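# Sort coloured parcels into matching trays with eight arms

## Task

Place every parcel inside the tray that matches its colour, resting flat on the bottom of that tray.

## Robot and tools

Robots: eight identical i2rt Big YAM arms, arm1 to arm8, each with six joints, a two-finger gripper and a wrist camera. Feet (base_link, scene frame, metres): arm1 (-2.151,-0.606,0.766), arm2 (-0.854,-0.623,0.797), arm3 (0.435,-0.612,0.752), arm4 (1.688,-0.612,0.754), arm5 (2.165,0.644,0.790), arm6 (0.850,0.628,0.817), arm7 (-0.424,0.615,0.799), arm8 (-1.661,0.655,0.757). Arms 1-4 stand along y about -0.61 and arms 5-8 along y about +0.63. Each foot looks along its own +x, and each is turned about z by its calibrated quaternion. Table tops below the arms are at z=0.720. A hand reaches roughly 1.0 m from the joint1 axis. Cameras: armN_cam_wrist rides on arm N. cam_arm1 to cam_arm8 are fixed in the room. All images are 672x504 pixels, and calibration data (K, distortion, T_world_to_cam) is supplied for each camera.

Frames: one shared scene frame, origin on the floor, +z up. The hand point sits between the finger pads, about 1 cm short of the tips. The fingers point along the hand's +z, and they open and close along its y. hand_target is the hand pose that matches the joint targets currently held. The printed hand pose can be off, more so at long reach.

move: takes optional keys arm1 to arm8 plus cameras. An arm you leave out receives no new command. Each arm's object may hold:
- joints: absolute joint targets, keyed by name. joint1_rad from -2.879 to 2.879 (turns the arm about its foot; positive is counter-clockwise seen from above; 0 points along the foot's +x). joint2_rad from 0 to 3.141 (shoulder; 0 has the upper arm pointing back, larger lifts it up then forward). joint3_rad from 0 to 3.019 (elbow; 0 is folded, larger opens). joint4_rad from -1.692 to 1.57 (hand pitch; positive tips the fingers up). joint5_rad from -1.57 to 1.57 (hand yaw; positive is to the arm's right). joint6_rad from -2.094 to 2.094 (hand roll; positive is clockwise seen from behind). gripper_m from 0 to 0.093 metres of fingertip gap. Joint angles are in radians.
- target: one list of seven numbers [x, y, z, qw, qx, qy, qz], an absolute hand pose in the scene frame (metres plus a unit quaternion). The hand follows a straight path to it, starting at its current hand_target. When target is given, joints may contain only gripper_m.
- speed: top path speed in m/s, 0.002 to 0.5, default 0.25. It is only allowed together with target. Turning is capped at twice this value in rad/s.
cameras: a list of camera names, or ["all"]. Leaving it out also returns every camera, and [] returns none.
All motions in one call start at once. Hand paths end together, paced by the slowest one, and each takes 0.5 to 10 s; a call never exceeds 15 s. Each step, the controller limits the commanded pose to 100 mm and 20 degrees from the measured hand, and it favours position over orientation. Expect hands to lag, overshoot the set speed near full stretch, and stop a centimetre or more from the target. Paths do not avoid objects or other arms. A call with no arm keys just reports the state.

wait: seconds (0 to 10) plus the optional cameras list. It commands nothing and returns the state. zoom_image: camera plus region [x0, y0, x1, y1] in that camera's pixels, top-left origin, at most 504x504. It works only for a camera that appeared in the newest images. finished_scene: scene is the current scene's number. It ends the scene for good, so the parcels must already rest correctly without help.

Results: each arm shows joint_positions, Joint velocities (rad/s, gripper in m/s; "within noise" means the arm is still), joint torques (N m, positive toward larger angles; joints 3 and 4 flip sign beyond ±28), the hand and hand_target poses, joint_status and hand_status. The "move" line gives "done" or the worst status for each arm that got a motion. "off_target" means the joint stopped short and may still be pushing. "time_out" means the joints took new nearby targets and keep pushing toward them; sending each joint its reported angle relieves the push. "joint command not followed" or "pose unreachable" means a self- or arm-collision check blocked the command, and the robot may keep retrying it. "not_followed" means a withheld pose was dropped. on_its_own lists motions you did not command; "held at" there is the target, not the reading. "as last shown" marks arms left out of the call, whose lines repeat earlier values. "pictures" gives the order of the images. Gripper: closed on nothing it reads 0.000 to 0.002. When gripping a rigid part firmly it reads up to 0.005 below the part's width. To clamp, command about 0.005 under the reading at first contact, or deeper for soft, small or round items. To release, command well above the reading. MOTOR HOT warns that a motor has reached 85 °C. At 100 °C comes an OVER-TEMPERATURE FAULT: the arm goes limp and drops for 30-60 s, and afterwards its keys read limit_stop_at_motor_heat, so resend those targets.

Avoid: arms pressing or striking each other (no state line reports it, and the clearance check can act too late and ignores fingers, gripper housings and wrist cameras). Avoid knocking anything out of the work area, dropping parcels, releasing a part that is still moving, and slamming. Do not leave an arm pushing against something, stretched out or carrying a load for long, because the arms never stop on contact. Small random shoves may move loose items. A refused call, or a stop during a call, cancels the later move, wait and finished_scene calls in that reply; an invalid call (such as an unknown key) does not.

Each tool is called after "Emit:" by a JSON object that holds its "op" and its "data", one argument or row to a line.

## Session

Emit:
{"op": "move", "data": {
  "cameras": ["cam_arm1","cam_arm2","cam_arm3","cam_arm4","cam_arm5","cam_arm6","cam_arm7","cam_arm8"]
}}

Scene clock: 0.00 s.
Joint torques (N m): no reading
Heat: arm1: hottest joint1_rad 30 °C; arm2: hottest joint3_rad 30 °C; arm3: hottest joint1_rad 30 °C; arm4: hottest joint3_rad 34 °C; arm5: hottest joint3_rad 32 °C; arm6: hottest joint2_rad 31 °C; arm7: hottest joint3_rad 37 °C; arm8: hottest joint1_rad 29 °C.
Joint velocities: within noise
arm1.joint_positions: joint1_rad=+0.458 joint2_rad=+0.456 joint3_rad=+1.438 joint4_rad=-1.139 joint5_rad=+0.063 joint6_rad=-0.074 gripper_m=+0.09396
arm1.joint_status: not commanded
arm1.hand: x=-1.9866 y=-0.6052 z=+1.4040 quat_wxyz=(-0.650, +0.024, -0.759, +0.041) (m; scene frame)
arm1.hand_target: x=-1.9921 y=-0.6053 z=+1.4119 quat_wxyz=(-0.658, +0.023, -0.752, +0.041) (m; scene frame)
arm1.hand_status: not commanded
arm2.joint_positions: joint1_rad=-0.133 joint2_rad=+0.490 joint3_rad=+1.431 joint4_rad=-1.371 joint5_rad=+0.122 joint6_rad=+0.254 gripper_m=+0.09396
arm2.joint_status: not commanded
arm2.hand: x=-0.9557 y=-0.4897 z=+1.3731 quat_wxyz=(-0.193, +0.711, -0.448, -0.506) (m; scene frame)
arm2.hand_target: x=-0.9532 y=-0.4923 z=+1.3817 quat_wxyz=(-0.195, +0.705, -0.446, -0.516) (m; scene frame)
arm2.hand_status: not commanded
arm3.joint_positions: joint1_rad=+0.288 joint2_rad=+0.566 joint3_rad=+1.355 joint4_rad=-1.309 joint5_rad=+0.227 joint6_rad=-0.408 gripper_m=+0.09396
arm3.joint_status: not commanded
arm3.hand: x=+0.2384 y=-0.5089 z=+1.2929 quat_wxyz=(-0.272, +0.862, -0.018, -0.428) (m; scene frame)
arm3.hand_target: x=+0.2407 y=-0.5098 z=+1.3061 quat_wxyz=(-0.276, +0.854, -0.020, -0.440) (m; scene frame)
arm3.hand_status: not commanded
arm4.joint_positions: joint1_rad=-0.202 joint2_rad=+0.526 joint3_rad=+1.372 joint4_rad=-1.530 joint5_rad=+0.176 joint6_rad=+0.279 gripper_m=+0.09396
arm4.joint_status: not commanded
arm4.hand: x=+1.8391 y=-0.5129 z=+1.2624 quat_wxyz=(-0.405, +0.175, -0.887, -0.138) (m; scene frame)
arm4.hand_target: x=+1.8372 y=-0.5146 z=+1.2716 quat_wxyz=(-0.414, +0.173, -0.882, -0.143) (m; scene frame)
arm4.hand_status: not commanded
arm5.joint_positions: joint1_rad=+0.150 joint2_rad=+0.484 joint3_rad=+1.403 joint4_rad=-1.356 joint5_rad=-0.018 joint6_rad=+0.258 gripper_m=+0.09396
arm5.joint_status: not commanded
arm5.hand: x=+1.9905 y=+0.6571 z=+1.3561 quat_wxyz=(+0.044, +0.831, -0.149, -0.534) (m; scene frame)
arm5.hand_target: x=+1.9935 y=+0.6567 z=+1.3668 quat_wxyz=(+0.045, +0.825, -0.147, -0.545) (m; scene frame)
arm5.hand_status: not commanded
arm6.joint_positions: joint1_rad=+0.005 joint2_rad=+0.600 joint3_rad=+1.377 joint4_rad=-1.425 joint5_rad=+0.198 joint6_rad=-0.419 gripper_m=+0.09396
arm6.joint_status: not commanded
arm6.hand: x=+1.0055 y=+0.4776 z=+1.3387 quat_wxyz=(-0.341, -0.130, -0.883, +0.295) (m; scene frame)
arm6.hand_target: x=+1.0039 y=+0.4787 z=+1.3519 quat_wxyz=(-0.354, -0.130, -0.876, +0.302) (m; scene frame)
arm6.hand_status: not commanded
arm7.joint_positions: joint1_rad=-0.316 joint2_rad=+0.535 joint3_rad=+1.368 joint4_rad=-1.177 joint5_rad=-0.073 joint6_rad=-0.126 gripper_m=+0.09396
arm7.joint_status: not commanded
arm7.hand: x=-0.2873 y=+0.4416 z=+1.3804 quat_wxyz=(-0.508, -0.311, -0.757, +0.270) (m; scene frame)
arm7.hand_target: x=-0.2897 y=+0.4449 z=+1.3917 quat_wxyz=(-0.517, -0.307, -0.750, +0.275) (m; scene frame)
arm7.hand_status: not commanded
arm8.joint_positions: joint1_rad=+0.154 joint2_rad=+0.581 joint3_rad=+1.368 joint4_rad=-1.211 joint5_rad=-0.224 joint6_rad=+0.370 gripper_m=+0.09396
arm8.joint_status: not commanded
arm8.hand: x=-1.7287 y=+0.4302 z=+1.3236 quat_wxyz=(-0.435, -0.755, -0.361, +0.333) (m; scene frame)
arm8.hand_target: x=-1.7273 y=+0.4330 z=+1.3347 quat_wxyz=(-0.441, -0.748, -0.360, +0.341) (m; scene frame)
arm8.hand_status: not commanded
pictures: cam_arm1, cam_arm2, cam_arm3, cam_arm4, cam_arm5, cam_arm6, cam_arm7, cam_arm8

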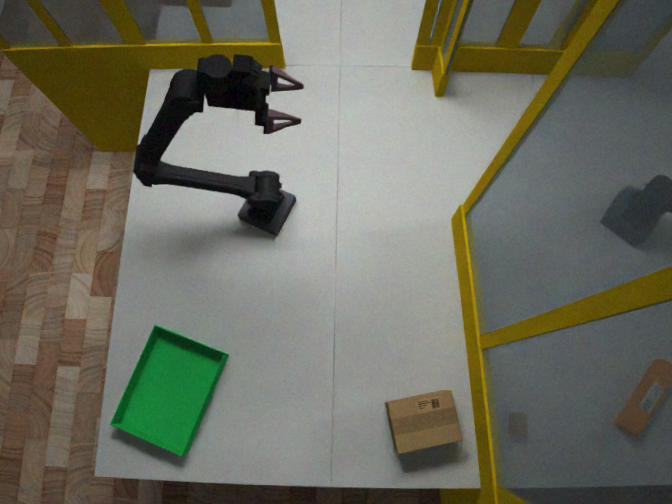

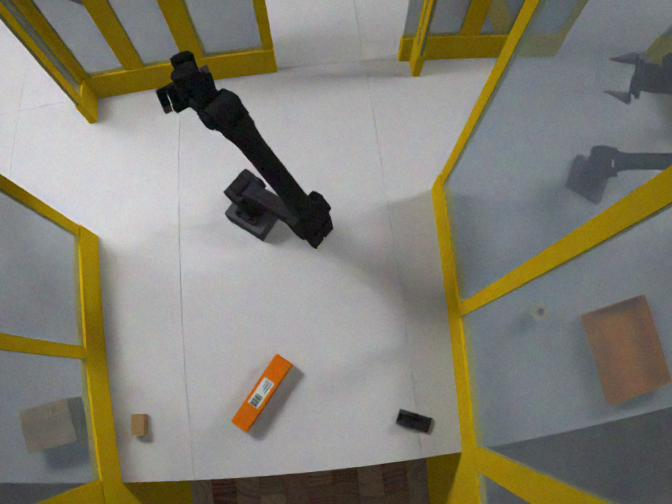

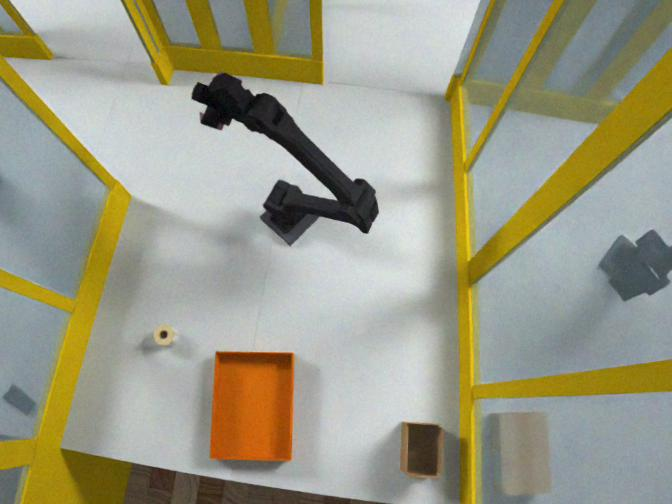

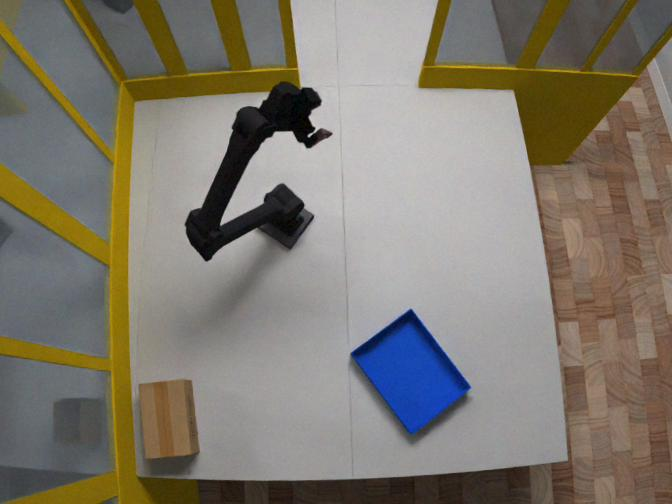

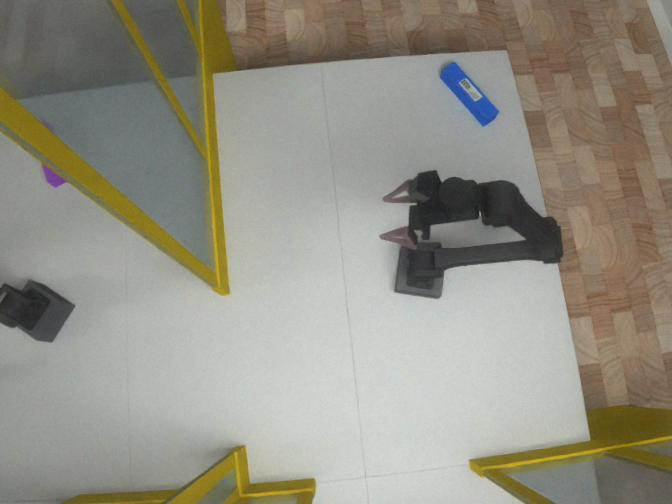

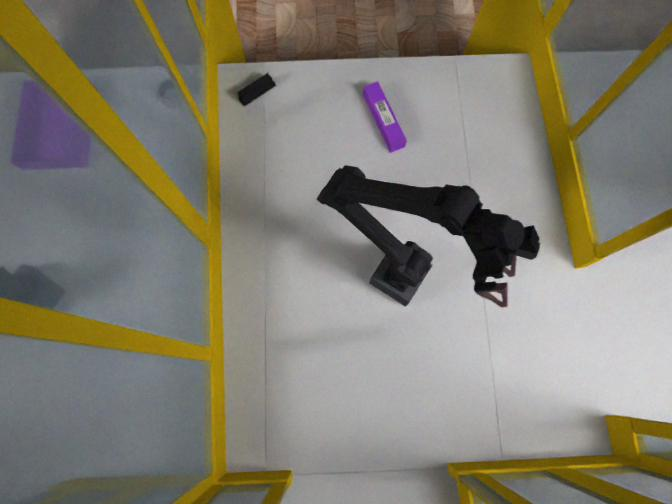

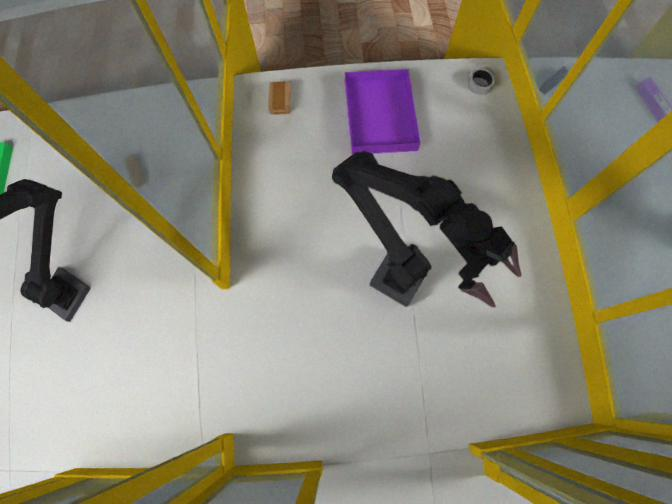

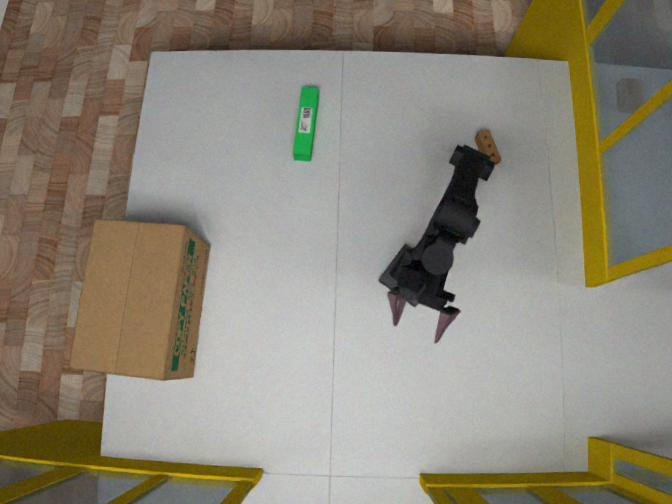

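Emit:
{"op": "move", "data": {
  "arm8": {"joints":{"joint1_rad":-1.93,"joint5_rad":0,"joint6_rad":0.665}},
  "arm2": {"joints":{"joint1_rad":2.18,"joint5_rad":0,"joint6_rad":0.646}},
  "arm5": {"joints":{"joint1_rad":-1.72,"joint5_rad":0,"joint6_rad":-0.95}},
  "arm6": {"joints":{"joint1_rad":2.22,"joint5_rad":0,"joint6_rad":-0.24}},
  "cameras": []
}}

Emit:
{"op": "move", "data": {
  "arm8": {"target":[-2.013,1.155,0.93,0,0.685,-0.728,0],"speed":0.4},
  "arm2": {"target":[-0.886,-1.228,0.93,0,0.906,0.423,0],"speed":0.4},
  "arm5": {"target":[2.441,1.28,0.93,0,0.870,-0.492,0],"speed":0.4},
  "arm6": {"target":[0.830,1.265,0.93,0,0.798,-0.603,0],"speed":0.4},
  "cameras": ["arm8_cam_wrist","arm2_cam_wrist","arm5_cam_wrist","arm6_cam_wrist"]
}}

Scene clock: 102.07 s.
Joint torques (N m): arm1=[1.44 5.89 7.49 1.99 0.09 0.01] | arm2=[0.85 4.54 7.79 2.18 -0.06 0.03] | arm3=[-0.62 1.26 10.14 1.63 -0.05 0.01] | arm4=[-0.03 3.43 9.95 1.77 0.01 0.03] | arm5=[-1.26 5.3 6.71 1.91 -0.12 -0.05] | arm6=[0.21 2.73 9.5 1.59 0.05 0.02] | arm7=[-0.38 1.49 10.45 1.62 -0.1 0.12] | arm8=[1.32 3.08 10.56 1.47 -0.03 -0.01]
Heat: arm1: hottest joint3_rad 31 °C; arm2: hottest joint3_rad 36 °C; arm3: hottest joint3_rad 32 °C; arm4: hottest joint3_rad 40 °C; arm5: hottest joint3_rad 35 °C; arm6: hottest joint3_rad 34 °C; arm7: hottest joint3_rad 45 °C; arm8: hottest joint3_rad 37 °C.
move: arm2 done; arm5 done; arm6 done; arm8 done
Joint velocities: within noise
arm1, arm3, arm4, arm7: as last shown
arm2.joint_positions: joint1_rad=+2.172 joint2_rad=+0.490 joint3_rad=+1.431 joint4_rad=-1.371 joint5_rad=+0.002 joint6_rad=+0.632 gripper_m=+0.09398
arm2.joint_status: all done
arm2.hand: x=-0.8648 y=-0.7911 z=+1.3722 quat_wxyz=(+0.474, +0.762, +0.358, -0.259) (m; scene frame)
arm2.hand_target: x=-0.8629 y=-0.7876 z=+1.3809 quat_wxyz=(+0.485, +0.757, +0.353, -0.258) (m; scene frame)
arm2.hand_status: not commanded
arm5.joint_positions: joint1_rad=-1.712 joint2_rad=+0.484 joint3_rad=+1.403 joint4_rad=-1.356 joint5_rad=-0.001 joint6_rad=-0.940 gripper_m=+0.09398
arm5.joint_status: all done
arm5.hand: x=+2.2305 y=+0.7996 z=+1.3578 quat_wxyz=(-0.536, +0.732, -0.415, -0.061) (m; scene frame)
arm5.hand_target: x=+2.2307 y=+0.7961 z=+1.3685 quat_wxyz=(-0.548, +0.726, -0.411, -0.057) (m; scene frame)
arm5.hand_status: not commanded
arm6.joint_positions: joint1_rad=+2.211 joint2_rad=+0.600 joint3_rad=+1.377 joint4_rad=-1.425 joint5_rad=-0.001 joint6_rad=-0.249 gripper_m=+0.09398
arm6.joint_status: all done
arm6.hand: x=+0.8460 y=+0.8444 z=+1.3367 quat_wxyz=(-0.348, +0.713, -0.542, -0.277) (m; scene frame)
arm6.hand_target: x=+0.8442 y=+0.8424 z=+1.3500 quat_wxyz=(-0.356, +0.707, -0.537, -0.289) (m; scene frame)
arm6.hand_status: not commanded
arm8.joint_positions: joint1_rad=-1.924 joint2_rad=+0.581 joint3_rad=+1.368 joint4_rad=-1.211 joint5_rad=-0.002 joint6_rad=+0.658 gripper_m=+0.09398
arm8.joint_status: all done
arm8.hand: x=-1.7966 y=+0.8495 z=+1.3215 quat_wxyz=(+0.081, -0.581, +0.608, +0.536) (m; scene frame)
arm8.hand_target: x=-1.7935 y=+0.8478 z=+1.3326 quat_wxyz=(+0.082, -0.572, +0.607, +0.546) (m; scene frame)
arm8.hand_status: not commanded
pictures: none
No camera images: "cameras" was empty.

Scene clock: 105.07 s.
Joint torques (N m): arm1=[1.44 5.77 7.54 1.94 0.09 -0.01] | arm2=[0.79 -22.07 11.45 0.1 0.06 0.07] | arm3=[-0.67 1.32 10.19 1.61 -0.04 0] | arm4=[-0.03 3.43 9.96 1.77 0.01 0.03] | arm5=[-1.32 -18.96 10.25 -0.13 -0.29 -0.21] | arm6=[0.21 -15.33 12.34 -0.2 0.03 -0.04] | arm7=[-0.32 1.61 10.39 1.61 -0.08 0.11] | arm8=[2.08 -18.9 14.37 -0.65 -0.15 0.04]
Heat: arm1: hottest joint3_rad 31 °C; arm2: hottest joint3_rad 36 °C; arm3: hottest joint3_rad 32 °C; arm4: hottest joint3_rad 40 °C; arm5: hottest joint3_rad 35 °C; arm6: hottest joint3_rad 35 °C; arm7: hottest joint3_rad 45 °C; arm8: hottest joint3_rad 37 °C.
move: arm2 off_target; arm5 off_target; arm6 off_target; arm8 off_target
Joint velocities: within noise
arm1, arm3, arm4, arm7: as last shown
arm2.joint_positions: joint1_rad=+2.173 joint2_rad=+1.962 joint3_rad=+1.725 joint4_rad=-1.363 joint5_rad=-0.001 joint6_rad=+0.632 gripper_m=+0.09398
arm2.joint_status: not commanded
arm2.hand: x=-0.8893 y=-1.2152 z=+0.9158 quat_wxyz=(-0.013, +0.905, +0.426, +0.007) (m; scene frame)
arm2.hand_target: x=-0.8858 y=-1.2274 z=+0.9301 quat_wxyz=(+0.000, +0.906, +0.423, +0.000) (m; scene frame)
arm2.hand_status: off_target (0.019 m and 1.8 deg from the pose sent, 0.622 m and 65.3 deg at the start)
arm5.joint_positions: joint1_rad=-1.713 joint2_rad=+2.245 joint3_rad=+2.197 joint4_rad=-1.562 joint5_rad=+0.000 joint6_rad=-0.941 gripper_m=+0.09398
arm5.joint_status: not commanded
arm5.hand: x=+2.4326 y=+1.2714 z=+0.9147 quat_wxyz=(+0.016, +0.869, -0.494, +0.003) (m; scene frame)
arm5.hand_target: x=+2.4407 y=+1.2792 z=+0.9301 quat_wxyz=(-0.001, +0.870, -0.492, +0.000) (m; scene frame)
arm5.hand_status: off_target (0.019 m and 1.9 deg from the pose sent, 0.677 m and 65.4 deg at the start)
arm6.joint_positions: joint1_rad=+2.211 joint2_rad=+2.057 joint3_rad=+1.819 joint4_rad=-1.368 joint5_rad=+0.000 joint6_rad=-0.249 gripper_m=+0.09398
arm6.joint_status: not commanded
arm6.hand: x=+0.8365 y=+1.2496 z=+0.9152 quat_wxyz=(+0.014, +0.796, -0.605, +0.011) (m; scene frame)
arm6.hand_target: x=+0.8301 y=+1.2642 z=+0.9303 quat_wxyz=(+0.000, +0.798, -0.603, -0.001) (m; scene frame)
arm6.hand_status: off_target (0.022 m and 2.0 deg from the pose sent, 0.585 m and 52.9 deg at the start)
arm8.joint_positions: joint1_rad=-1.924 joint2_rad=+1.959 joint3_rad=+1.821 joint4_rad=-1.466 joint5_rad=+0.004 joint6_rad=+0.668 gripper_m=+0.09398
arm8.joint_status: not commanded
arm8.hand: x=-2.0034 y=+1.1458 z=+0.9139 quat_wxyz=(-0.001, -0.687, +0.727, -0.017) (m; scene frame)
arm8.hand_target: x=-2.0126 y=+1.1544 z=+0.9300 quat_wxyz=(+0.000, -0.685, +0.728, +0.000) (m; scene frame)
arm8.hand_status: off_target (0.021 m and 2.0 deg from the pose sent, 0.542 m and 65.6 deg at the start)
pictures: arm2_cam_wrist, arm5_cam_wrist, arm6_cam_wrist, arm8_cam_wrist
camera_calibration:
arm2_cam_wrist: T_world_to_cam=[[-0.766954, 0.640994, 0.0301265, 0.0681447], [0.525377, 0.600274, 0.603034, 0.648855], [0.368457, 0.478327, -0.797146, 1.75953], [0, 0, 0, 1]] pos_world=[-0.936941, -1.2748, 1.00927]
arm5_cam_wrist: T_world_to_cam=[[0.864363, 0.502466, -0.0201223, -2.72199], [0.416781, -0.693426, 0.587753, -0.662191], [0.281373, -0.516418, -0.80879, 0.836007], [0, 0, 0, 1]] pos_world=[2.39355, 1.34026, 1.01059]
arm6_cam_wrist: T_world_to_cam=[[0.961302, 0.275483, -0.00272222, -1.14736], [0.221486, -0.766925, 0.602304, 0.227632], [0.163837, -0.579599, -0.798262, 1.4421], [0, 0, 0, 1]] pos_world=[0.816273, 1.3265, 1.01095]
arm8_cam_wrist: T_world_to_cam=[[0.997942, -0.0626365, 0.0137585, 2.05947], [-0.0579747, -0.789439, 0.611085, 0.234219], [-0.0274147, -0.610625, -0.791445, 1.48864], [0, 0, 0, 1]] pos_world=[-2.00084, 1.2229, 1.00671]

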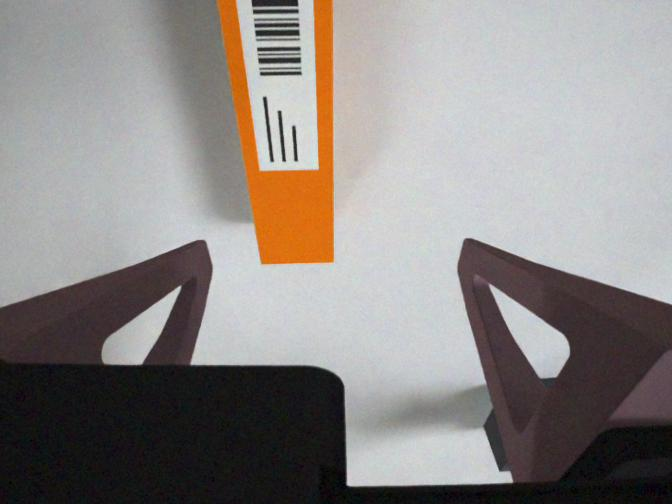

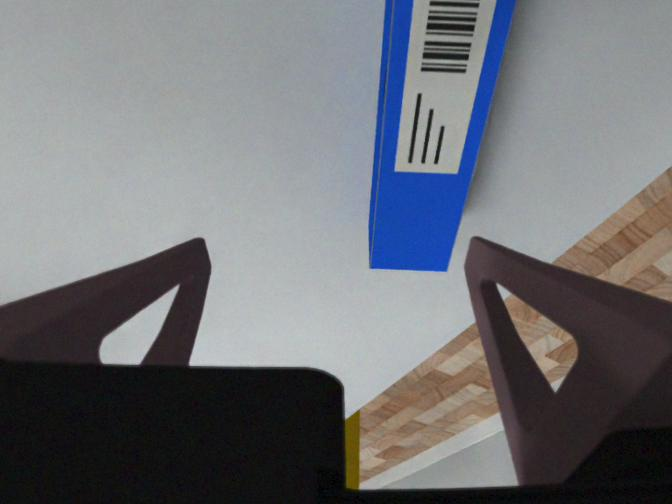

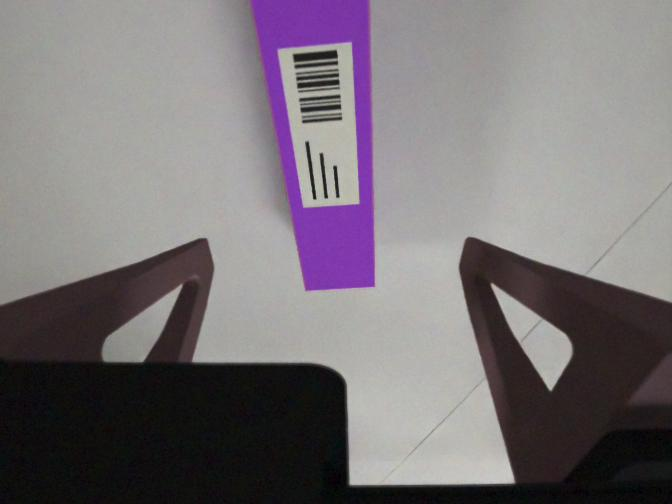

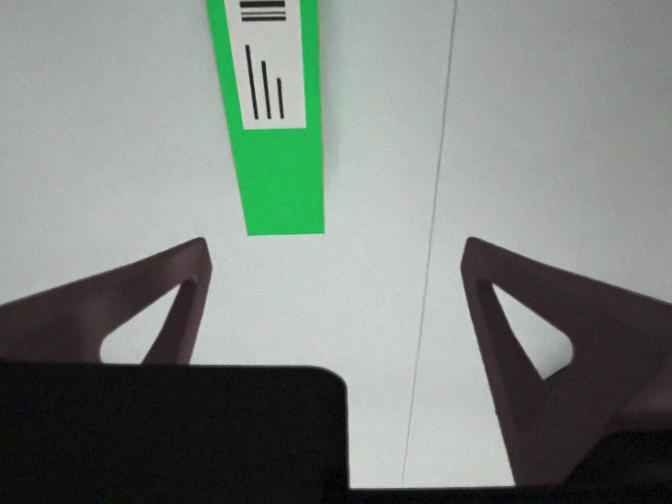

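Emit:
{"op": "move", "data": {
  "arm8": {"target":[-2.050,1.182,0.768,0,0.685,-0.728,0],"speed":0.2},
  "arm2": {"target":[-0.862,-1.247,0.768,0,0.906,0.423,0],"speed":0.2},
  "arm5": {"target":[2.488,1.308,0.77,0,0.870,-0.492,0],"speed":0.2},
  "arm6": {"target":[0.830,1.260,0.760,0,0.798,-0.603,0],"speed":0.2},
  "cameras": ["arm8_cam_wrist","arm2_cam_wrist","arm5_cam_wrist","arm6_cam_wrist"]
}}

Emit:
{"op": "move", "data": {
  "arm8": {"joints":{"gripper_m":0.04}},
  "arm2": {"joints":{"gripper_m":0.04}},
  "arm5": {"joints":{"gripper_m":0.04}},
  "arm6": {"joints":{"gripper_m":0.04}},
  "cameras": []
}}

Emit:
{"op": "move", "data": {
  "arm8": {"target":[-2.045,1.18,0.95,0,0.685,-0.728,0],"speed":0.2},
  "arm2": {"target":[-0.862,-1.245,0.95,0,0.906,0.423,0],"speed":0.2},
  "arm5": {"target":[2.486,1.304,0.95,0,0.870,-0.492,0],"speed":0.2},
  "arm6": {"target":[0.830,1.260,0.95,0,0.798,-0.603,0],"speed":0.2},
  "cameras": ["arm8_cam_wrist","arm2_cam_wrist","arm5_cam_wrist","arm6_cam_wrist"]
}}

Scene clock: 126.10 s.
Joint torques (N m): arm1=[1.32 5.77 7.6 1.94 0.11 0.01] | arm2=[0.67 -22.95 8.01 0.9 0.07 0.08] | arm3=[-0.5 1.14 10.22 1.63 -0.04 0.01] | arm4=[-0.03 3.43 9.95 1.77 0.01 0.03] | arm5=[-0.97 -20.48 9.76 0.54 -0.29 -0.15] | arm6=[0.15 -15.79 7.69 0.55 0.04 -0.04] | arm7=[-0.38 1.49 10.45 1.61 -0.1 0.12] | arm8=[2.32 -20.89 11.04 0.17 -0.14 0.04]
Heat: arm1: hottest joint3_rad 32 °C; arm2: hottest joint3_rad 37 °C; arm3: hottest joint3_rad 32 °C; arm4: hottest joint3_rad 41 °C; arm5: hottest joint3_rad 39 °C; arm6: hottest joint3_rad 36 °C; arm7: hottest joint3_rad 46 °C; arm8: hottest joint3_rad 39 °C.
move: arm2 done; arm5 off_target; arm6 done; arm8 off_target
Joint velocities: within noise
arm1, arm3, arm4, arm7: as last shown
arm2.joint_positions: joint1_rad=+2.214 joint2_rad=+2.159 joint3_rad=+1.645 joint4_rad=-1.067 joint5_rad=-0.001 joint6_rad=+0.671 gripper_m=+0.09398
arm2.joint_status: not commanded
arm2.hand: x=-0.8656 y=-1.2414 z=+0.7710 quat_wxyz=(-0.005, +0.904, +0.427, +0.003) (m; scene frame)
arm2.hand_target: x=-0.8619 y=-1.2468 z=+0.7680 quat_wxyz=(+0.000, +0.906, +0.423, +0.000) (m; scene frame)
arm2.hand_status: done (0.007 m and 0.8 deg from the pose sent, 0.154 m and 1.8 deg at the start)
arm5.joint_positions: joint1_rad=-1.756 joint2_rad=+2.493 joint3_rad=+2.236 joint4_rad=-1.368 joint5_rad=+0.002 joint6_rad=-0.984 gripper_m=+0.09398
arm5.joint_status: not commanded
arm5.hand: x=+2.4765 y=+1.2943 z=+0.7582 quat_wxyz=(+0.023, +0.869, -0.494, +0.003) (m; scene frame)
arm5.hand_target: x=+2.4877 y=+1.3071 z=+0.7704 quat_wxyz=(+0.000, +0.870, -0.492, +0.000) (m; scene frame)
arm5.hand_status: off_target (0.021 m and 2.7 deg from the pose sent, 0.159 m and 1.9 deg at the start)
arm6.joint_positions: joint1_rad=+2.211 joint2_rad=+2.220 joint3_rad=+1.666 joint4_rad=-1.031 joint5_rad=+0.000 joint6_rad=-0.249 gripper_m=+0.09398
arm6.joint_status: not commanded
arm6.hand: x=+0.8364 y=+1.2544 z=+0.7617 quat_wxyz=(+0.006, +0.796, -0.605, +0.004) (m; scene frame)
arm6.hand_target: x=+0.8301 y=+1.2599 z=+0.7601 quat_wxyz=(+0.000, +0.798, -0.603, +0.000) (m; scene frame)
arm6.hand_status: done (0.009 m and 0.8 deg from the pose sent, 0.156 m and 2.0 deg at the start)
arm8.joint_positions: joint1_rad=-1.904 joint2_rad=+2.188 joint3_rad=+1.800 joint4_rad=-1.206 joint5_rad=+0.004 joint6_rad=+0.690 gripper_m=+0.09398
arm8.joint_status: not commanded
arm8.hand: x=-2.0405 y=+1.1760 z=+0.7664 quat_wxyz=(+0.000, -0.686, +0.727, -0.012) (m; scene frame)
arm8.hand_target: x=-2.0498 y=+1.1817 z=+0.7681 quat_wxyz=(+0.000, -0.685, +0.728, +0.000) (m; scene frame)
arm8.hand_status: off_target (0.011 m and 1.4 deg from the pose sent, 0.158 m and 2.0 deg at the start)
pictures: arm2_cam_wrist, arm5_cam_wrist, arm6_cam_wrist, arm8_cam_wrist
camera_calibration:
arm2_cam_wrist: T_world_to_cam=[[-0.768147, 0.639996, 0.0188655, 0.113899], [0.525108, 0.612848, 0.59049, 0.764519], [0.366349, 0.463489, -0.806824, 1.63511], [0, 0, 0, 1]] pos_world=[-0.912986, -1.29928, 0.865656]
arm5_cam_wrist: T_world_to_cam=[[0.864199, 0.502162, -0.0315284, -2.76512], [0.420511, -0.686432, 0.59328, -0.595161], [0.27628, -0.52597, -0.804379, 0.730539], [0, 0, 0, 1]] pos_world=[2.43805, 1.36424, 0.853548]
arm6_cam_wrist: T_world_to_cam=[[0.961304, 0.275479, 0.00259459, -1.15301], [0.221767, -0.779389, 0.585979, 0.351714], [0.163447, -0.562729, -0.810322, 1.31067], [0, 0, 0, 1]] pos_world=[0.816168, 1.32931, 0.858963]
arm8_cam_wrist: T_world_to_cam=[[0.997931, -0.0638717, 0.00742434, 2.10671], [-0.0553723, -0.794905, 0.604201, 0.363049], [-0.0326897, -0.603362, -0.796797, 1.37403], [0, 0, 0, 1]] pos_world=[-2.03733, 1.25219, 0.85983]

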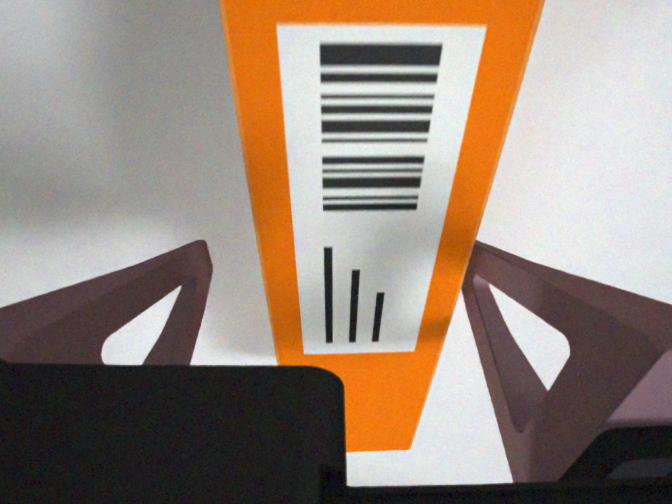

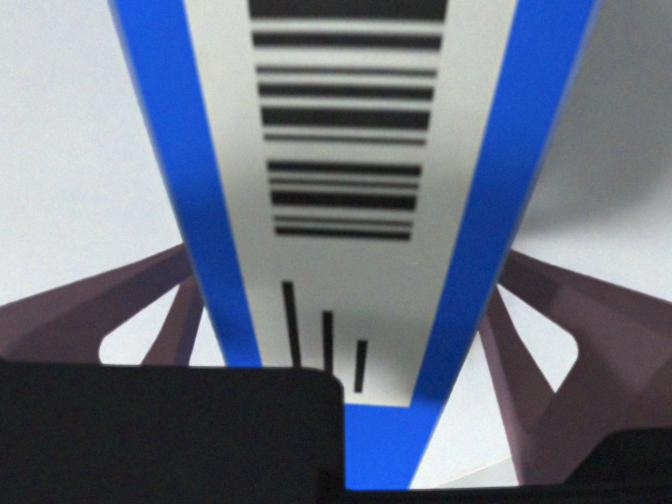

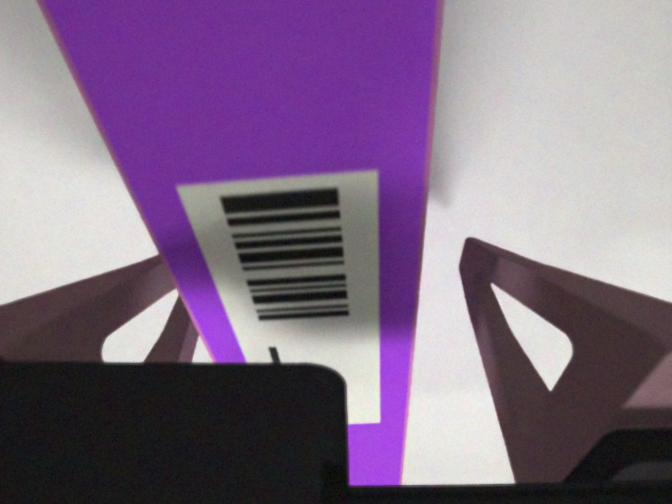

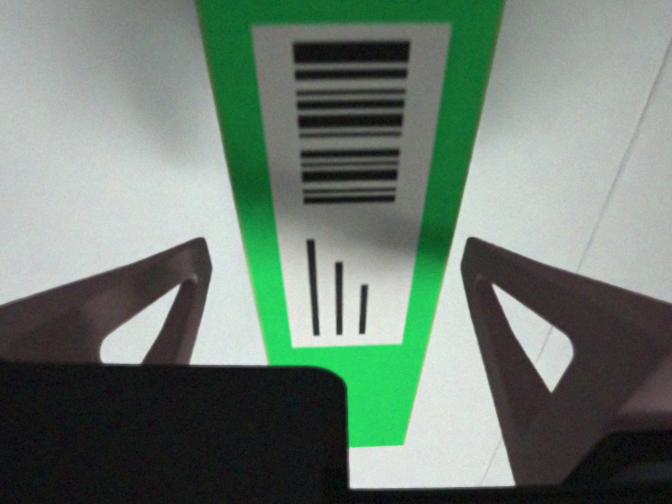

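Scene clock: 126.90 s.
Joint torques (N m): arm1=[1.2 5.71 7.62 2 0.11 0.01] | arm2=[0.67 -23 7.99 0.88 0.07 0.07] | arm3=[-0.56 1.14 10.14 1.62 -0.05 0] | arm4=[-0.03 3.43 9.95 1.76 0.01 0.04] | arm5=[-1.03 -20.95 9.51 0.51 -0.23 -0.15] | arm6=[0.21 -15.79 7.68 0.54 0.05 -0.04] | arm7=[-0.26 1.49 10.44 1.61 -0.1 0.12] | arm8=[2.32 -20.95 11.12 0.17 -0.11 0.03]
Heat: arm1: hottest joint3_rad 32 °C; arm2: hottest joint3_rad 37 °C; arm3: hottest joint3_rad 32 °C; arm4: hottest joint3_rad 41 °C; arm5: hottest joint3_rad 39 °C; arm6: hottest joint3_rad 36 °C; arm7: hottest joint3_rad 46 °C; arm8: hottest joint3_rad 39 °C.
move: arm2 off_target; arm5 off_target; arm6 off_target; arm8 off_target
Joint velocities: within noise
arm1, arm3, arm4, arm7: as last shown
arm2.joint_positions: joint1_rad=+2.214 joint2_rad=+2.159 joint3_rad=+1.645 joint4_rad=-1.066 joint5_rad=-0.001 joint6_rad=+0.672 gripper_m=+0.05850
arm2.joint_status: gripper_m off_target (ended at +0.05853, target +0.04000)
arm2.hand: x=-0.8656 y=-1.2415 z=+0.7710 quat_wxyz=(-0.005, +0.905, +0.426, +0.003) (m; scene frame)
arm2.hand_target: x=-0.8619 y=-1.2468 z=+0.7680 quat_wxyz=(+0.000, +0.906, +0.423, +0.000) (m; scene frame)
arm2.hand_status: not commanded
arm5.joint_positions: joint1_rad=-1.756 joint2_rad=+2.493 joint3_rad=+2.239 joint4_rad=-1.368 joint5_rad=+0.000 joint6_rad=-0.985 gripper_m=+0.05896
arm5.joint_status: gripper_m off_target (ended at +0.05899, target +0.04000)
arm5.hand: x=+2.4767 y=+1.2953 z=+0.7589 quat_wxyz=(+0.022, +0.870, -0.493, +0.002) (m; scene frame)
arm5.hand_target: x=+2.4876 y=+1.3072 z=+0.7705 quat_wxyz=(+0.000, +0.870, -0.492, +0.000) (m; scene frame)
arm5.hand_status: not commanded
arm6.joint_positions: joint1_rad=+2.212 joint2_rad=+2.220 joint3_rad=+1.666 joint4_rad=-1.030 joint5_rad=-0.001 joint6_rad=-0.249 gripper_m=+0.06039
arm6.joint_status: gripper_m off_target (ended at +0.06041, target +0.04000)
arm6.hand: x=+0.8361 y=+1.2547 z=+0.7616 quat_wxyz=(+0.005, +0.796, -0.605, +0.004) (m; scene frame)
arm6.hand_target: x=+0.8299 y=+1.2599 z=+0.7601 quat_wxyz=(+0.000, +0.798, -0.603, +0.000) (m; scene frame)
arm6.hand_status: not commanded
arm8.joint_positions: joint1_rad=-1.904 joint2_rad=+2.188 joint3_rad=+1.800 joint4_rad=-1.205 joint5_rad=+0.003 joint6_rad=+0.690 gripper_m=+0.06000
arm8.joint_status: gripper_m off_target (ended at +0.06003, target +0.04000)
arm8.hand: x=-2.0406 y=+1.1760 z=+0.7664 quat_wxyz=(+0.000, -0.686, +0.727, -0.012) (m; scene frame)
arm8.hand_target: x=-2.0499 y=+1.1817 z=+0.7681 quat_wxyz=(+0.000, -0.685, +0.728, +0.000) (m; scene frame)
arm8.hand_status: not commanded
pictures: none
No camera images: "cameras" was empty.

Scene clock: 128.67 s.
Joint torques (N m): arm1=[1.32 5.77 7.5 1.92 0.07 0.01] | arm2=[0.67 -23.06 11.86 0.1 0.06 0.07] | arm3=[-0.5 1.38 10.17 1.62 -0.05 0.01] | arm4=[-0.03 3.43 9.96 1.77 0.01 0.04] | arm5=[-1.61 -20.19 10.22 -0.18 -0.27 -0.13] | arm6=[0.15 -17.44 12.52 -0.27 0.03 -0.04] | arm7=[-0.32 1.49 10.51 1.57 -0.09 0.12] | arm8=[1.9 -21.13 14.9 -0.66 -0.12 0.01]
Heat: arm1: hottest joint3_rad 32 °C; arm2: hottest joint3_rad 37 °C; arm3: hottest joint3_rad 32 °C; arm4: hottest joint3_rad 41 °C; arm5: hottest joint3_rad 39 °C; arm6: hottest joint3_rad 36 °C; arm7: hottest joint3_rad 46 °C; arm8: hottest joint3_rad 39 °C.
move: arm2 off_target; arm5 off_target; arm6 off_target; arm8 off_target
Joint velocities: within noise
arm1, arm3, arm4, arm7: as last shown
arm2.joint_positions: joint1_rad=+2.214 joint2_rad=+2.001 joint3_rad=+1.831 joint4_rad=-1.436 joint5_rad=-0.001 joint6_rad=+0.672 gripper_m=+0.05850
arm2.joint_status: not commanded
arm2.hand: x=-0.8654 y=-1.2321 z=+0.9325 quat_wxyz=(-0.016, +0.904, +0.426, +0.008) (m; scene frame)
arm2.hand_target: x=-0.8619 y=-1.2442 z=+0.9501 quat_wxyz=(+0.000, +0.906, +0.423, +0.000) (m; scene frame)
arm2.hand_status: off_target (0.022 m and 2.1 deg from the pose sent, 0.179 m and 0.7 deg at the start)
arm5.joint_positions: joint1_rad=-1.756 joint2_rad=+2.403 joint3_rad=+2.503 joint4_rad=-1.675 joint5_rad=+0.000 joint6_rad=-0.985 gripper_m=+0.05895
arm5.joint_status: not commanded
arm5.hand: x=+2.4782 y=+1.2987 z=+0.9228 quat_wxyz=(-0.002, +0.870, -0.493, +0.000) (m; scene frame)
arm5.hand_target: x=+2.4853 y=+1.3026 z=+0.9496 quat_wxyz=(-0.026, +0.870, -0.492, -0.002) (m; scene frame)
arm5.hand_status: off_target (0.029 m and 0.2 deg from the pose sent, 0.192 m and 2.5 deg at the start; a joint's target at an end of its range on 27 of 53 steps)
arm6.joint_positions: joint1_rad=+2.212 joint2_rad=+2.058 joint3_rad=+1.826 joint4_rad=-1.405 joint5_rad=-0.001 joint6_rad=-0.249 gripper_m=+0.06039
arm6.joint_status: not commanded
arm6.hand: x=+0.8364 y=+1.2428 z=+0.9175 quat_wxyz=(+0.026, +0.796, -0.604, +0.020) (m; scene frame)
arm6.hand_target: x=+0.8300 y=+1.2583 z=+0.9503 quat_wxyz=(+0.000, +0.798, -0.603, +0.000) (m; scene frame)
arm6.hand_status: off_target (0.037 m and 3.8 deg from the pose sent, 0.189 m and 0.8 deg at the start)
arm8.joint_positions: joint1_rad=-1.904 joint2_rad=+2.083 joint3_rad=+2.060 joint4_rad=-1.590 joint5_rad=+0.003 joint6_rad=+0.690 gripper_m=+0.06000
arm8.joint_status: not commanded
arm8.hand: x=-2.0370 y=+1.1711 z=+0.9298 quat_wxyz=(-0.001, -0.686, +0.727, -0.021) (m; scene frame)
arm8.hand_target: x=-2.0444 y=+1.1791 z=+0.9502 quat_wxyz=(+0.000, -0.685, +0.728, +0.000) (m; scene frame)
arm8.hand_status: off_target (0.023 m and 2.5 deg from the pose sent, 0.184 m and 1.4 deg at the start)
pictures: arm2_cam_wrist, arm5_cam_wrist, arm6_cam_wrist, arm8_cam_wrist
camera_calibration:
arm2_cam_wrist: T_world_to_cam=[[-0.767666, 0.639887, 0.0351202, 0.0901452], [0.525306, 0.596921, 0.606415, 0.628952], [0.367073, 0.483973, -0.794372, 1.77532], [0, 0, 0, 1]] pos_world=[-0.912862, -1.29232, 1.02569]
arm5_cam_wrist: T_world_to_cam=[[0.864043, 0.503344, 0.00859283, -2.80176], [0.409411, -0.712524, 0.569818, -0.60749], [0.292937, -0.488829, -0.821726, 0.791323], [0, 0, 0, 1]] pos_world=[2.43775, 1.36422, 1.02048]
arm6_cam_wrist: T_world_to_cam=[[0.961307, 0.275263, -0.0108938, -1.13759], [0.221262, -0.747952, 0.625788, 0.176206], [0.164108, -0.603985, -0.779917, 1.45326], [0, 0, 0, 1]] pos_world=[0.816095, 1.32268, 1.01076]
arm8_cam_wrist: T_world_to_cam=[[0.997764, -0.0640577, 0.0190686, 2.09072], [-0.0621863, -0.785219, 0.616088, 0.224319], [-0.0244922, -0.615896, -0.787446, 1.5241], [0, 0, 0, 1]] pos_world=[-2.03476, 1.24876, 1.02208]

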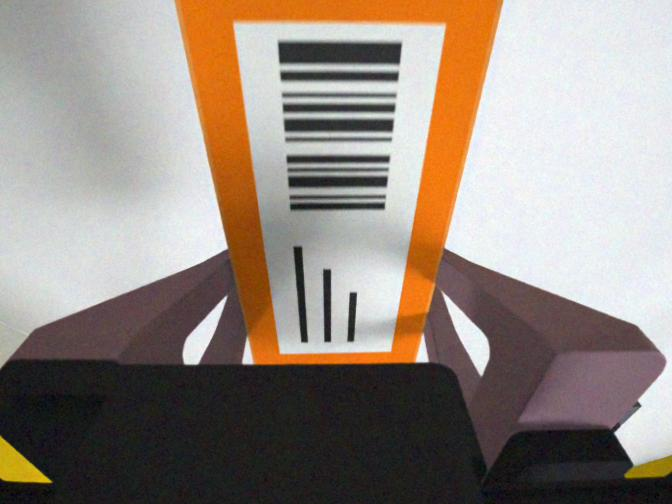

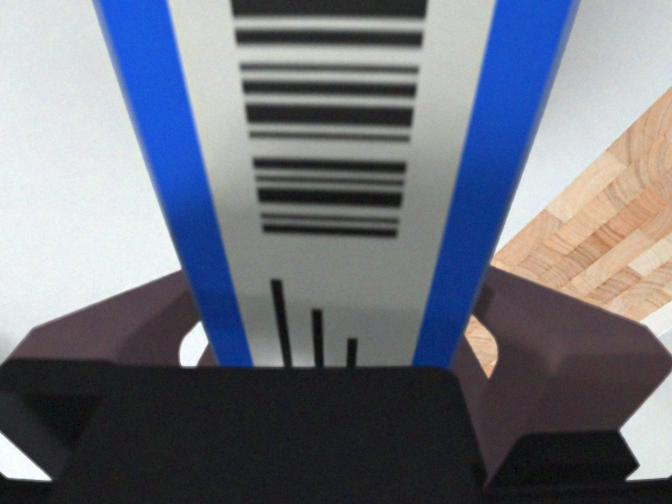

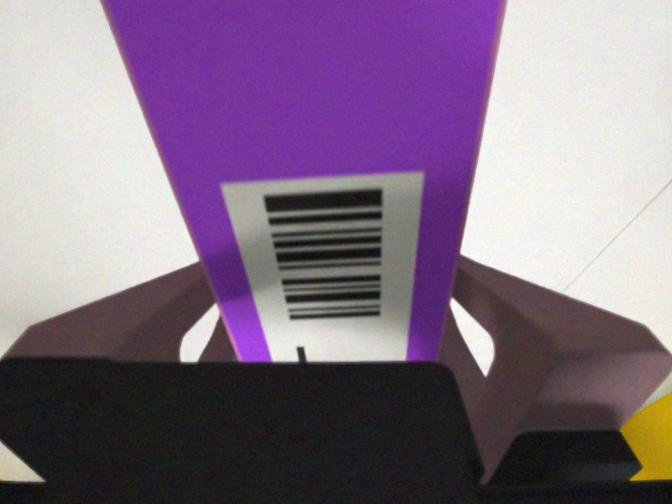

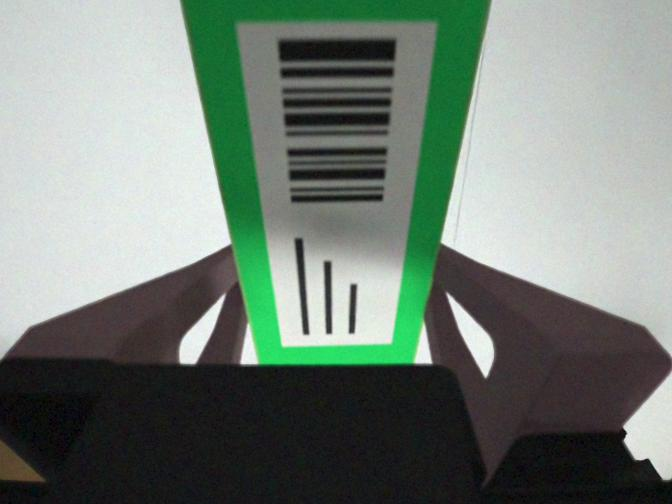

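Emit:
{"op": "move", "data": {
  "arm8": {"target":[-1.870,0.947,1.13,0,0.685,-0.728,0],"speed":0.35},
  "arm2": {"target":[-0.861,-0.983,1.13,0,0.906,0.423,0],"speed":0.35},
  "arm5": {"target":[2.311,0.973,1.13,0,0.870,-0.492,0],"speed":0.35},
  "arm6": {"target":[0.842,0.988,1.13,0,0.798,-0.603,0],"speed":0.35},
  "arm1": {"joints":{"joint1_rad":1.53,"joint6_rad":-0.11,"joint5_rad":0}},
  "arm4": {"joints":{"joint1_rad":0.167,"joint6_rad":-0.10,"joint5_rad":0}},
  "cameras": []
}}

Emit:
{"op": "move", "data": {
  "arm8": {"joints":{"joint1_rad":0.33,"joint6_rad":0.07}},
  "arm5": {"joints":{"joint1_rad":1.56,"joint6_rad":0.075}},
  "arm2": {"joints":{"joint1_rad":-2.05,"joint6_rad":0.43}},
  "arm6": {"joints":{"joint1_rad":-1.216,"joint6_rad":0.085}},
  "arm3": {"joints":{"joint1_rad":0.2,"joint6_rad":-0.41,"joint5_rad":0}},
  "cameras": ["cam_arm8","cam_arm5","cam_arm6"]
}}

Scene clock: 182.33 s.
Joint torques (N m): arm1=[2.14 5.71 7.73 1.89 -0.01 -0.07] | arm2=[0.21 -9.29 8.43 0.39 0.08 0] | arm3=[-0.62 1.32 10.17 1.58 -0.05 0] | arm4=[1.32 3.43 9.96 1.78 -0.15 -0.03] | arm5=[-0.56 -6.95 7.41 0.09 -0.25 0.08] | arm6=[-0.38 -7 8.8 -0.14 0.06 -0.12] | arm7=[-0.21 1.61 10.44 1.62 -0.09 0.12] | arm8=[1.32 -6.36 9.7 -0.12 -0.14 -0.11]
Heat: arm1: hottest joint3_rad 32 °C; arm2: hottest joint3_rad 43 °C; arm3: hottest joint3_rad 33 °C; arm4: hottest joint3_rad 42 °C; arm5: hottest joint2_rad 40 °C; arm6: hottest joint3_rad 39 °C; arm7: hottest joint3_rad 47 °C; arm8: hottest joint3_rad 40 °C.
move: arm1 done; arm2 off_target; arm4 done; arm5 off_target; arm6 done; arm8 off_target
Joint velocities: within noise
arm1.joint_positions: joint1_rad=+1.518 joint2_rad=+0.456 joint3_rad=+1.438 joint4_rad=-1.139 joint5_rad=+0.003 joint6_rad=-0.102 gripper_m=+0.09397
arm1.joint_status: all done
arm1.hand: x=-2.0761 y=-0.4517 z=+1.4021 quat_wxyz=(-0.571, +0.431, -0.629, -0.304) (m; scene frame)
arm1.hand_target: x=-2.0807 y=-0.4554 z=+1.4100 quat_wxyz=(-0.576, +0.434, -0.619, -0.310) (m; scene frame)
arm1.hand_status: not commanded
arm2.joint_positions: joint1_rad=+2.214 joint2_rad=+1.243 joint3_rad=+1.426 joint4_rad=-1.673 joint5_rad=-0.001 joint6_rad=+0.672 gripper_m=+0.05849
arm2.joint_status: not commanded
arm2.hand: x=-0.8608 y=-0.9830 z=+1.1324 quat_wxyz=(+0.036, +0.904, +0.426, -0.018) (m; scene frame)
arm2.hand_target: x=-0.8610 y=-0.9831 z=+1.1294 quat_wxyz=(+0.029, +0.906, +0.423, -0.014) (m; scene frame)
arm2.hand_status: off_target (0.002 m and 4.6 deg from the pose sent, 0.318 m and 2.2 deg at the start; a joint's target at an end of its range on 31 of 65 steps)
arm3, arm7: as last shown
arm4.joint_positions: joint1_rad=+0.152 joint2_rad=+0.526 joint3_rad=+1.372 joint4_rad=-1.530 joint5_rad=+0.002 joint6_rad=-0.091 gripper_m=+0.09397
arm4.joint_status: all done
arm4.hand: x=+1.7718 y=-0.4530 z=+1.2610 quat_wxyz=(-0.369, +0.509, -0.750, -0.207) (m; scene frame)
arm4.hand_target: x=+1.7682 y=-0.4541 z=+1.2702 quat_wxyz=(-0.377, +0.515, -0.740, -0.214) (m; scene frame)
arm4.hand_status: not commanded
arm5.joint_positions: joint1_rad=-1.736 joint2_rad=+1.257 joint3_rad=+1.436 joint4_rad=-1.677 joint5_rad=+0.000 joint6_rad=-0.971 gripper_m=+0.05895
arm5.joint_status: not commanded
arm5.hand: x=+2.3140 y=+0.9725 z=+1.1275 quat_wxyz=(-0.040, +0.870, -0.491, -0.003) (m; scene frame)
arm5.hand_target: x=+2.3111 y=+0.9731 z=+1.1293 quat_wxyz=(-0.038, +0.870, -0.492, -0.003) (m; scene frame)
arm5.hand_status: off_target (0.004 m and 4.6 deg from the pose sent, 0.421 m and 0.2 deg at the start; a joint's target at an end of its range on 31 of 65 steps)
arm6.joint_positions: joint1_rad=+2.212 joint2_rad=+1.293 joint3_rad=+1.400 joint4_rad=-1.681 joint5_rad=-0.001 joint6_rad=-0.249 gripper_m=+0.06039
arm6.joint_status: not commanded
arm6.hand: x=+0.8423 y=+0.9904 z=+1.1256 quat_wxyz=(+0.001, +0.796, -0.605, +0.000) (m; scene frame)
arm6.hand_target: x=+0.8420 y=+0.9880 z=+1.1299 quat_wxyz=(+0.000, +0.798, -0.603, +0.000) (m; scene frame)
arm6.hand_status: done (0.005 m and 0.3 deg from the pose sent, 0.332 m and 3.8 deg at the start)
arm8.joint_positions: joint1_rad=-1.907 joint2_rad=+1.195 joint3_rad=+1.488 joint4_rad=-1.673 joint5_rad=+0.003 joint6_rad=+0.690 gripper_m=+0.06000
arm8.joint_status: not commanded
arm8.hand: x=-1.8710 y=+0.9460 z=+1.1338 quat_wxyz=(+0.013, -0.682, +0.725, +0.094) (m; scene frame)
arm8.hand_target: x=-1.8701 y=+0.9472 z=+1.1293 quat_wxyz=(+0.011, -0.683, +0.726, +0.085) (m; scene frame)
arm8.hand_status: off_target (0.004 m and 10.9 deg from the pose sent, 0.344 m and 2.5 deg at the start; a joint's target at an end of its range on 40 of 65 steps)
pictures: none
No camera images: "cameras" was empty.

Scene clock: 186.03 s.
Joint torques (N m): arm1=[2.08 5.19 7.62 1.99 0.01 -0.06] | arm2=[0.62 -10.11 8.44 0.39 -0.03 -0.19] | arm3=[-1.73 1.2 10.18 1.61 -0.28 -0.04] | arm4=[1.26 3.43 9.96 1.78 -0.15 -0.03] | arm5=[-0.79 -7.18 7.06 0.05 -0.04 0.03] | arm6=[0.03 -7 8.8 -0.17 -0.02 -0.03] | arm7=[-0.26 1.55 10.5 1.58 -0.1 0.11] | arm8=[1.61 -7.06 9.66 -0.09 -0.02 -0.08]
Heat: arm1: hottest joint3_rad 32 °C; arm2: hottest joint3_rad 43 °C; arm3: hottest joint3_rad 33 °C; arm4: hottest joint3_rad 42 °C; arm5: hottest joint2_rad 39 °C; arm6: hottest joint3_rad 38 °C; arm7: hottest joint3_rad 47 °C; arm8: hottest joint3_rad 40 °C.
move: arm2 done; arm3 done; arm5 done; arm6 done; arm8 done
Joint velocities: within noise
arm1, arm4, arm7: as last shown
arm2.joint_positions: joint1_rad=-2.055 joint2_rad=+1.251 joint3_rad=+1.426 joint4_rad=-1.673 joint5_rad=+0.002 joint6_rad=+0.443 gripper_m=+0.05845
arm2.joint_status: all done
arm2.hand: x=-0.5246 y=-0.4747 z=+1.1301 quat_wxyz=(-0.033, -0.009, -0.999, -0.015) (m; scene frame)
arm2.hand_target: x=-0.5269 y=-0.4734 z=+1.1298 quat_wxyz=(-0.030, +0.000, -0.999, -0.014) (m; scene frame)
arm2.hand_status: not commanded
arm3.joint_positions: joint1_rad=+0.214 joint2_rad=+0.566 joint3_rad=+1.355 joint4_rad=-1.309 joint5_rad=+0.004 joint6_rad=-0.408 gripper_m=+0.09396
arm3.joint_status: all done
arm3.hand: x=+0.2286 y=-0.5285 z=+1.2905 quat_wxyz=(-0.200, +0.866, +0.006, -0.458) (m; scene frame)
arm3.hand_target: x=+0.2317 y=-0.5273 z=+1.3039 quat_wxyz=(-0.208, +0.858, +0.002, -0.469) (m; scene frame)
arm3.hand_status: not commanded
arm4.joint_positions: joint1_rad=+0.152 joint2_rad=+0.526 joint3_rad=+1.372 joint4_rad=-1.530 joint5_rad=+0.002 joint6_rad=-0.092 gripper_m=+0.09397
arm5.joint_positions: joint1_rad=+1.565 joint2_rad=+1.263 joint3_rad=+1.436 joint4_rad=-1.677 joint5_rad=-0.002 joint6_rad=+0.065 gripper_m=+0.05908
arm5.joint_status: all done
arm5.hand: x=+2.0673 y=+0.2904 z=+1.1200 quat_wxyz=(+0.020, +0.814, +0.580, -0.022) (m; scene frame)
arm5.hand_target: x=+2.0657 y=+0.2929 z=+1.1242 quat_wxyz=(+0.021, +0.818, +0.574, -0.023) (m; scene frame)
arm5.hand_status: not commanded
arm6.joint_positions: joint1_rad=-1.224 joint2_rad=+1.293 joint3_rad=+1.400 joint4_rad=-1.682 joint5_rad=+0.002 joint6_rad=+0.079 gripper_m=+0.06067
arm6.joint_status: all done
arm6.hand: x=+0.7526 y=+0.2796 z=+1.1256 quat_wxyz=(+0.002, -0.819, -0.573, -0.001) (m; scene frame)
arm6.hand_target: x=+0.7563 y=+0.2810 z=+1.1299 quat_wxyz=(+0.000, -0.819, -0.574, +0.000) (m; scene frame)
arm6.hand_status: not commanded
arm8.joint_positions: joint1_rad=+0.333 joint2_rad=+1.203 joint3_rad=+1.488 joint4_rad=-1.673 joint5_rad=-0.002 joint6_rad=+0.076 gripper_m=+0.06000
arm8.joint_status: all done
arm8.hand: x=-1.7583 y=+0.3088 z=+1.1319 quat_wxyz=(-0.059, -0.815, -0.571, +0.070) (m; scene frame)
arm8.hand_target: x=-1.7592 y=+0.3105 z=+1.1299 quat_wxyz=(-0.055, -0.815, -0.573, +0.067) (m; scene frame)
arm8.hand_status: not commanded
pictures: cam_arm5, cam_arm6, cam_arm8

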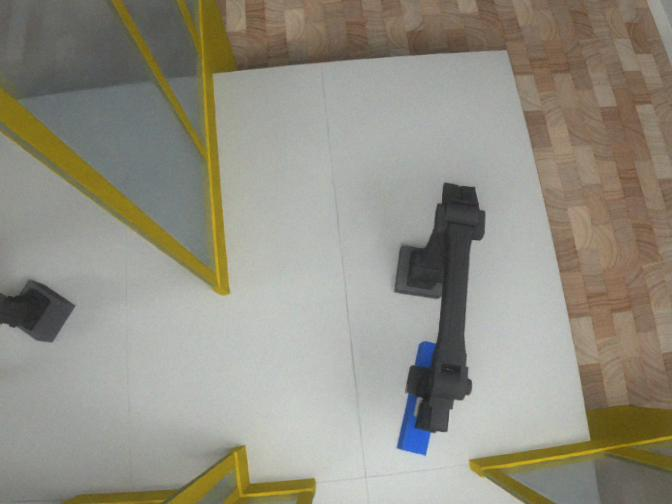

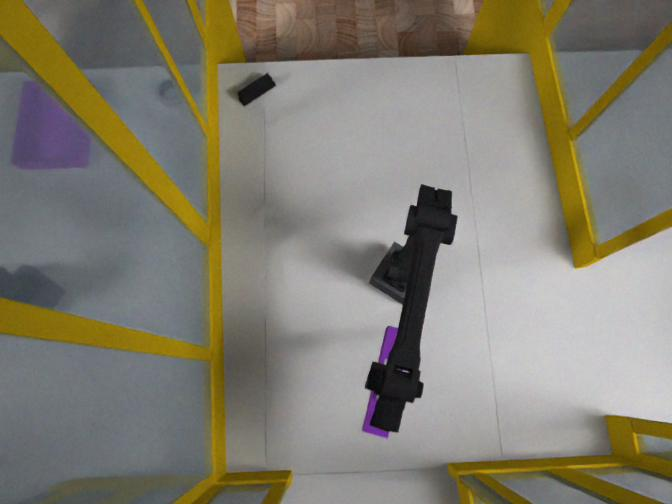

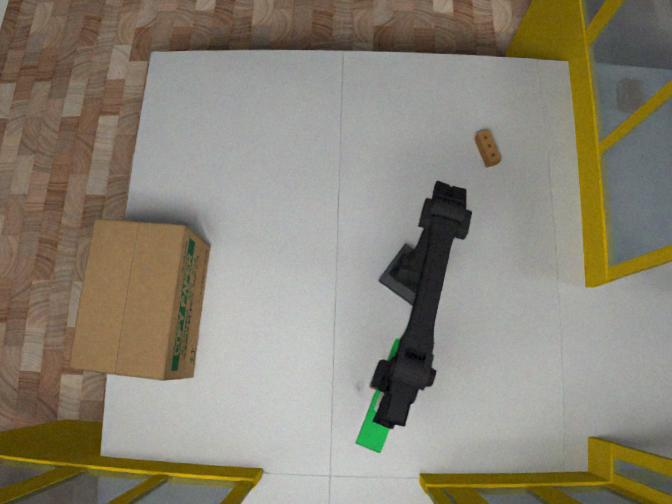

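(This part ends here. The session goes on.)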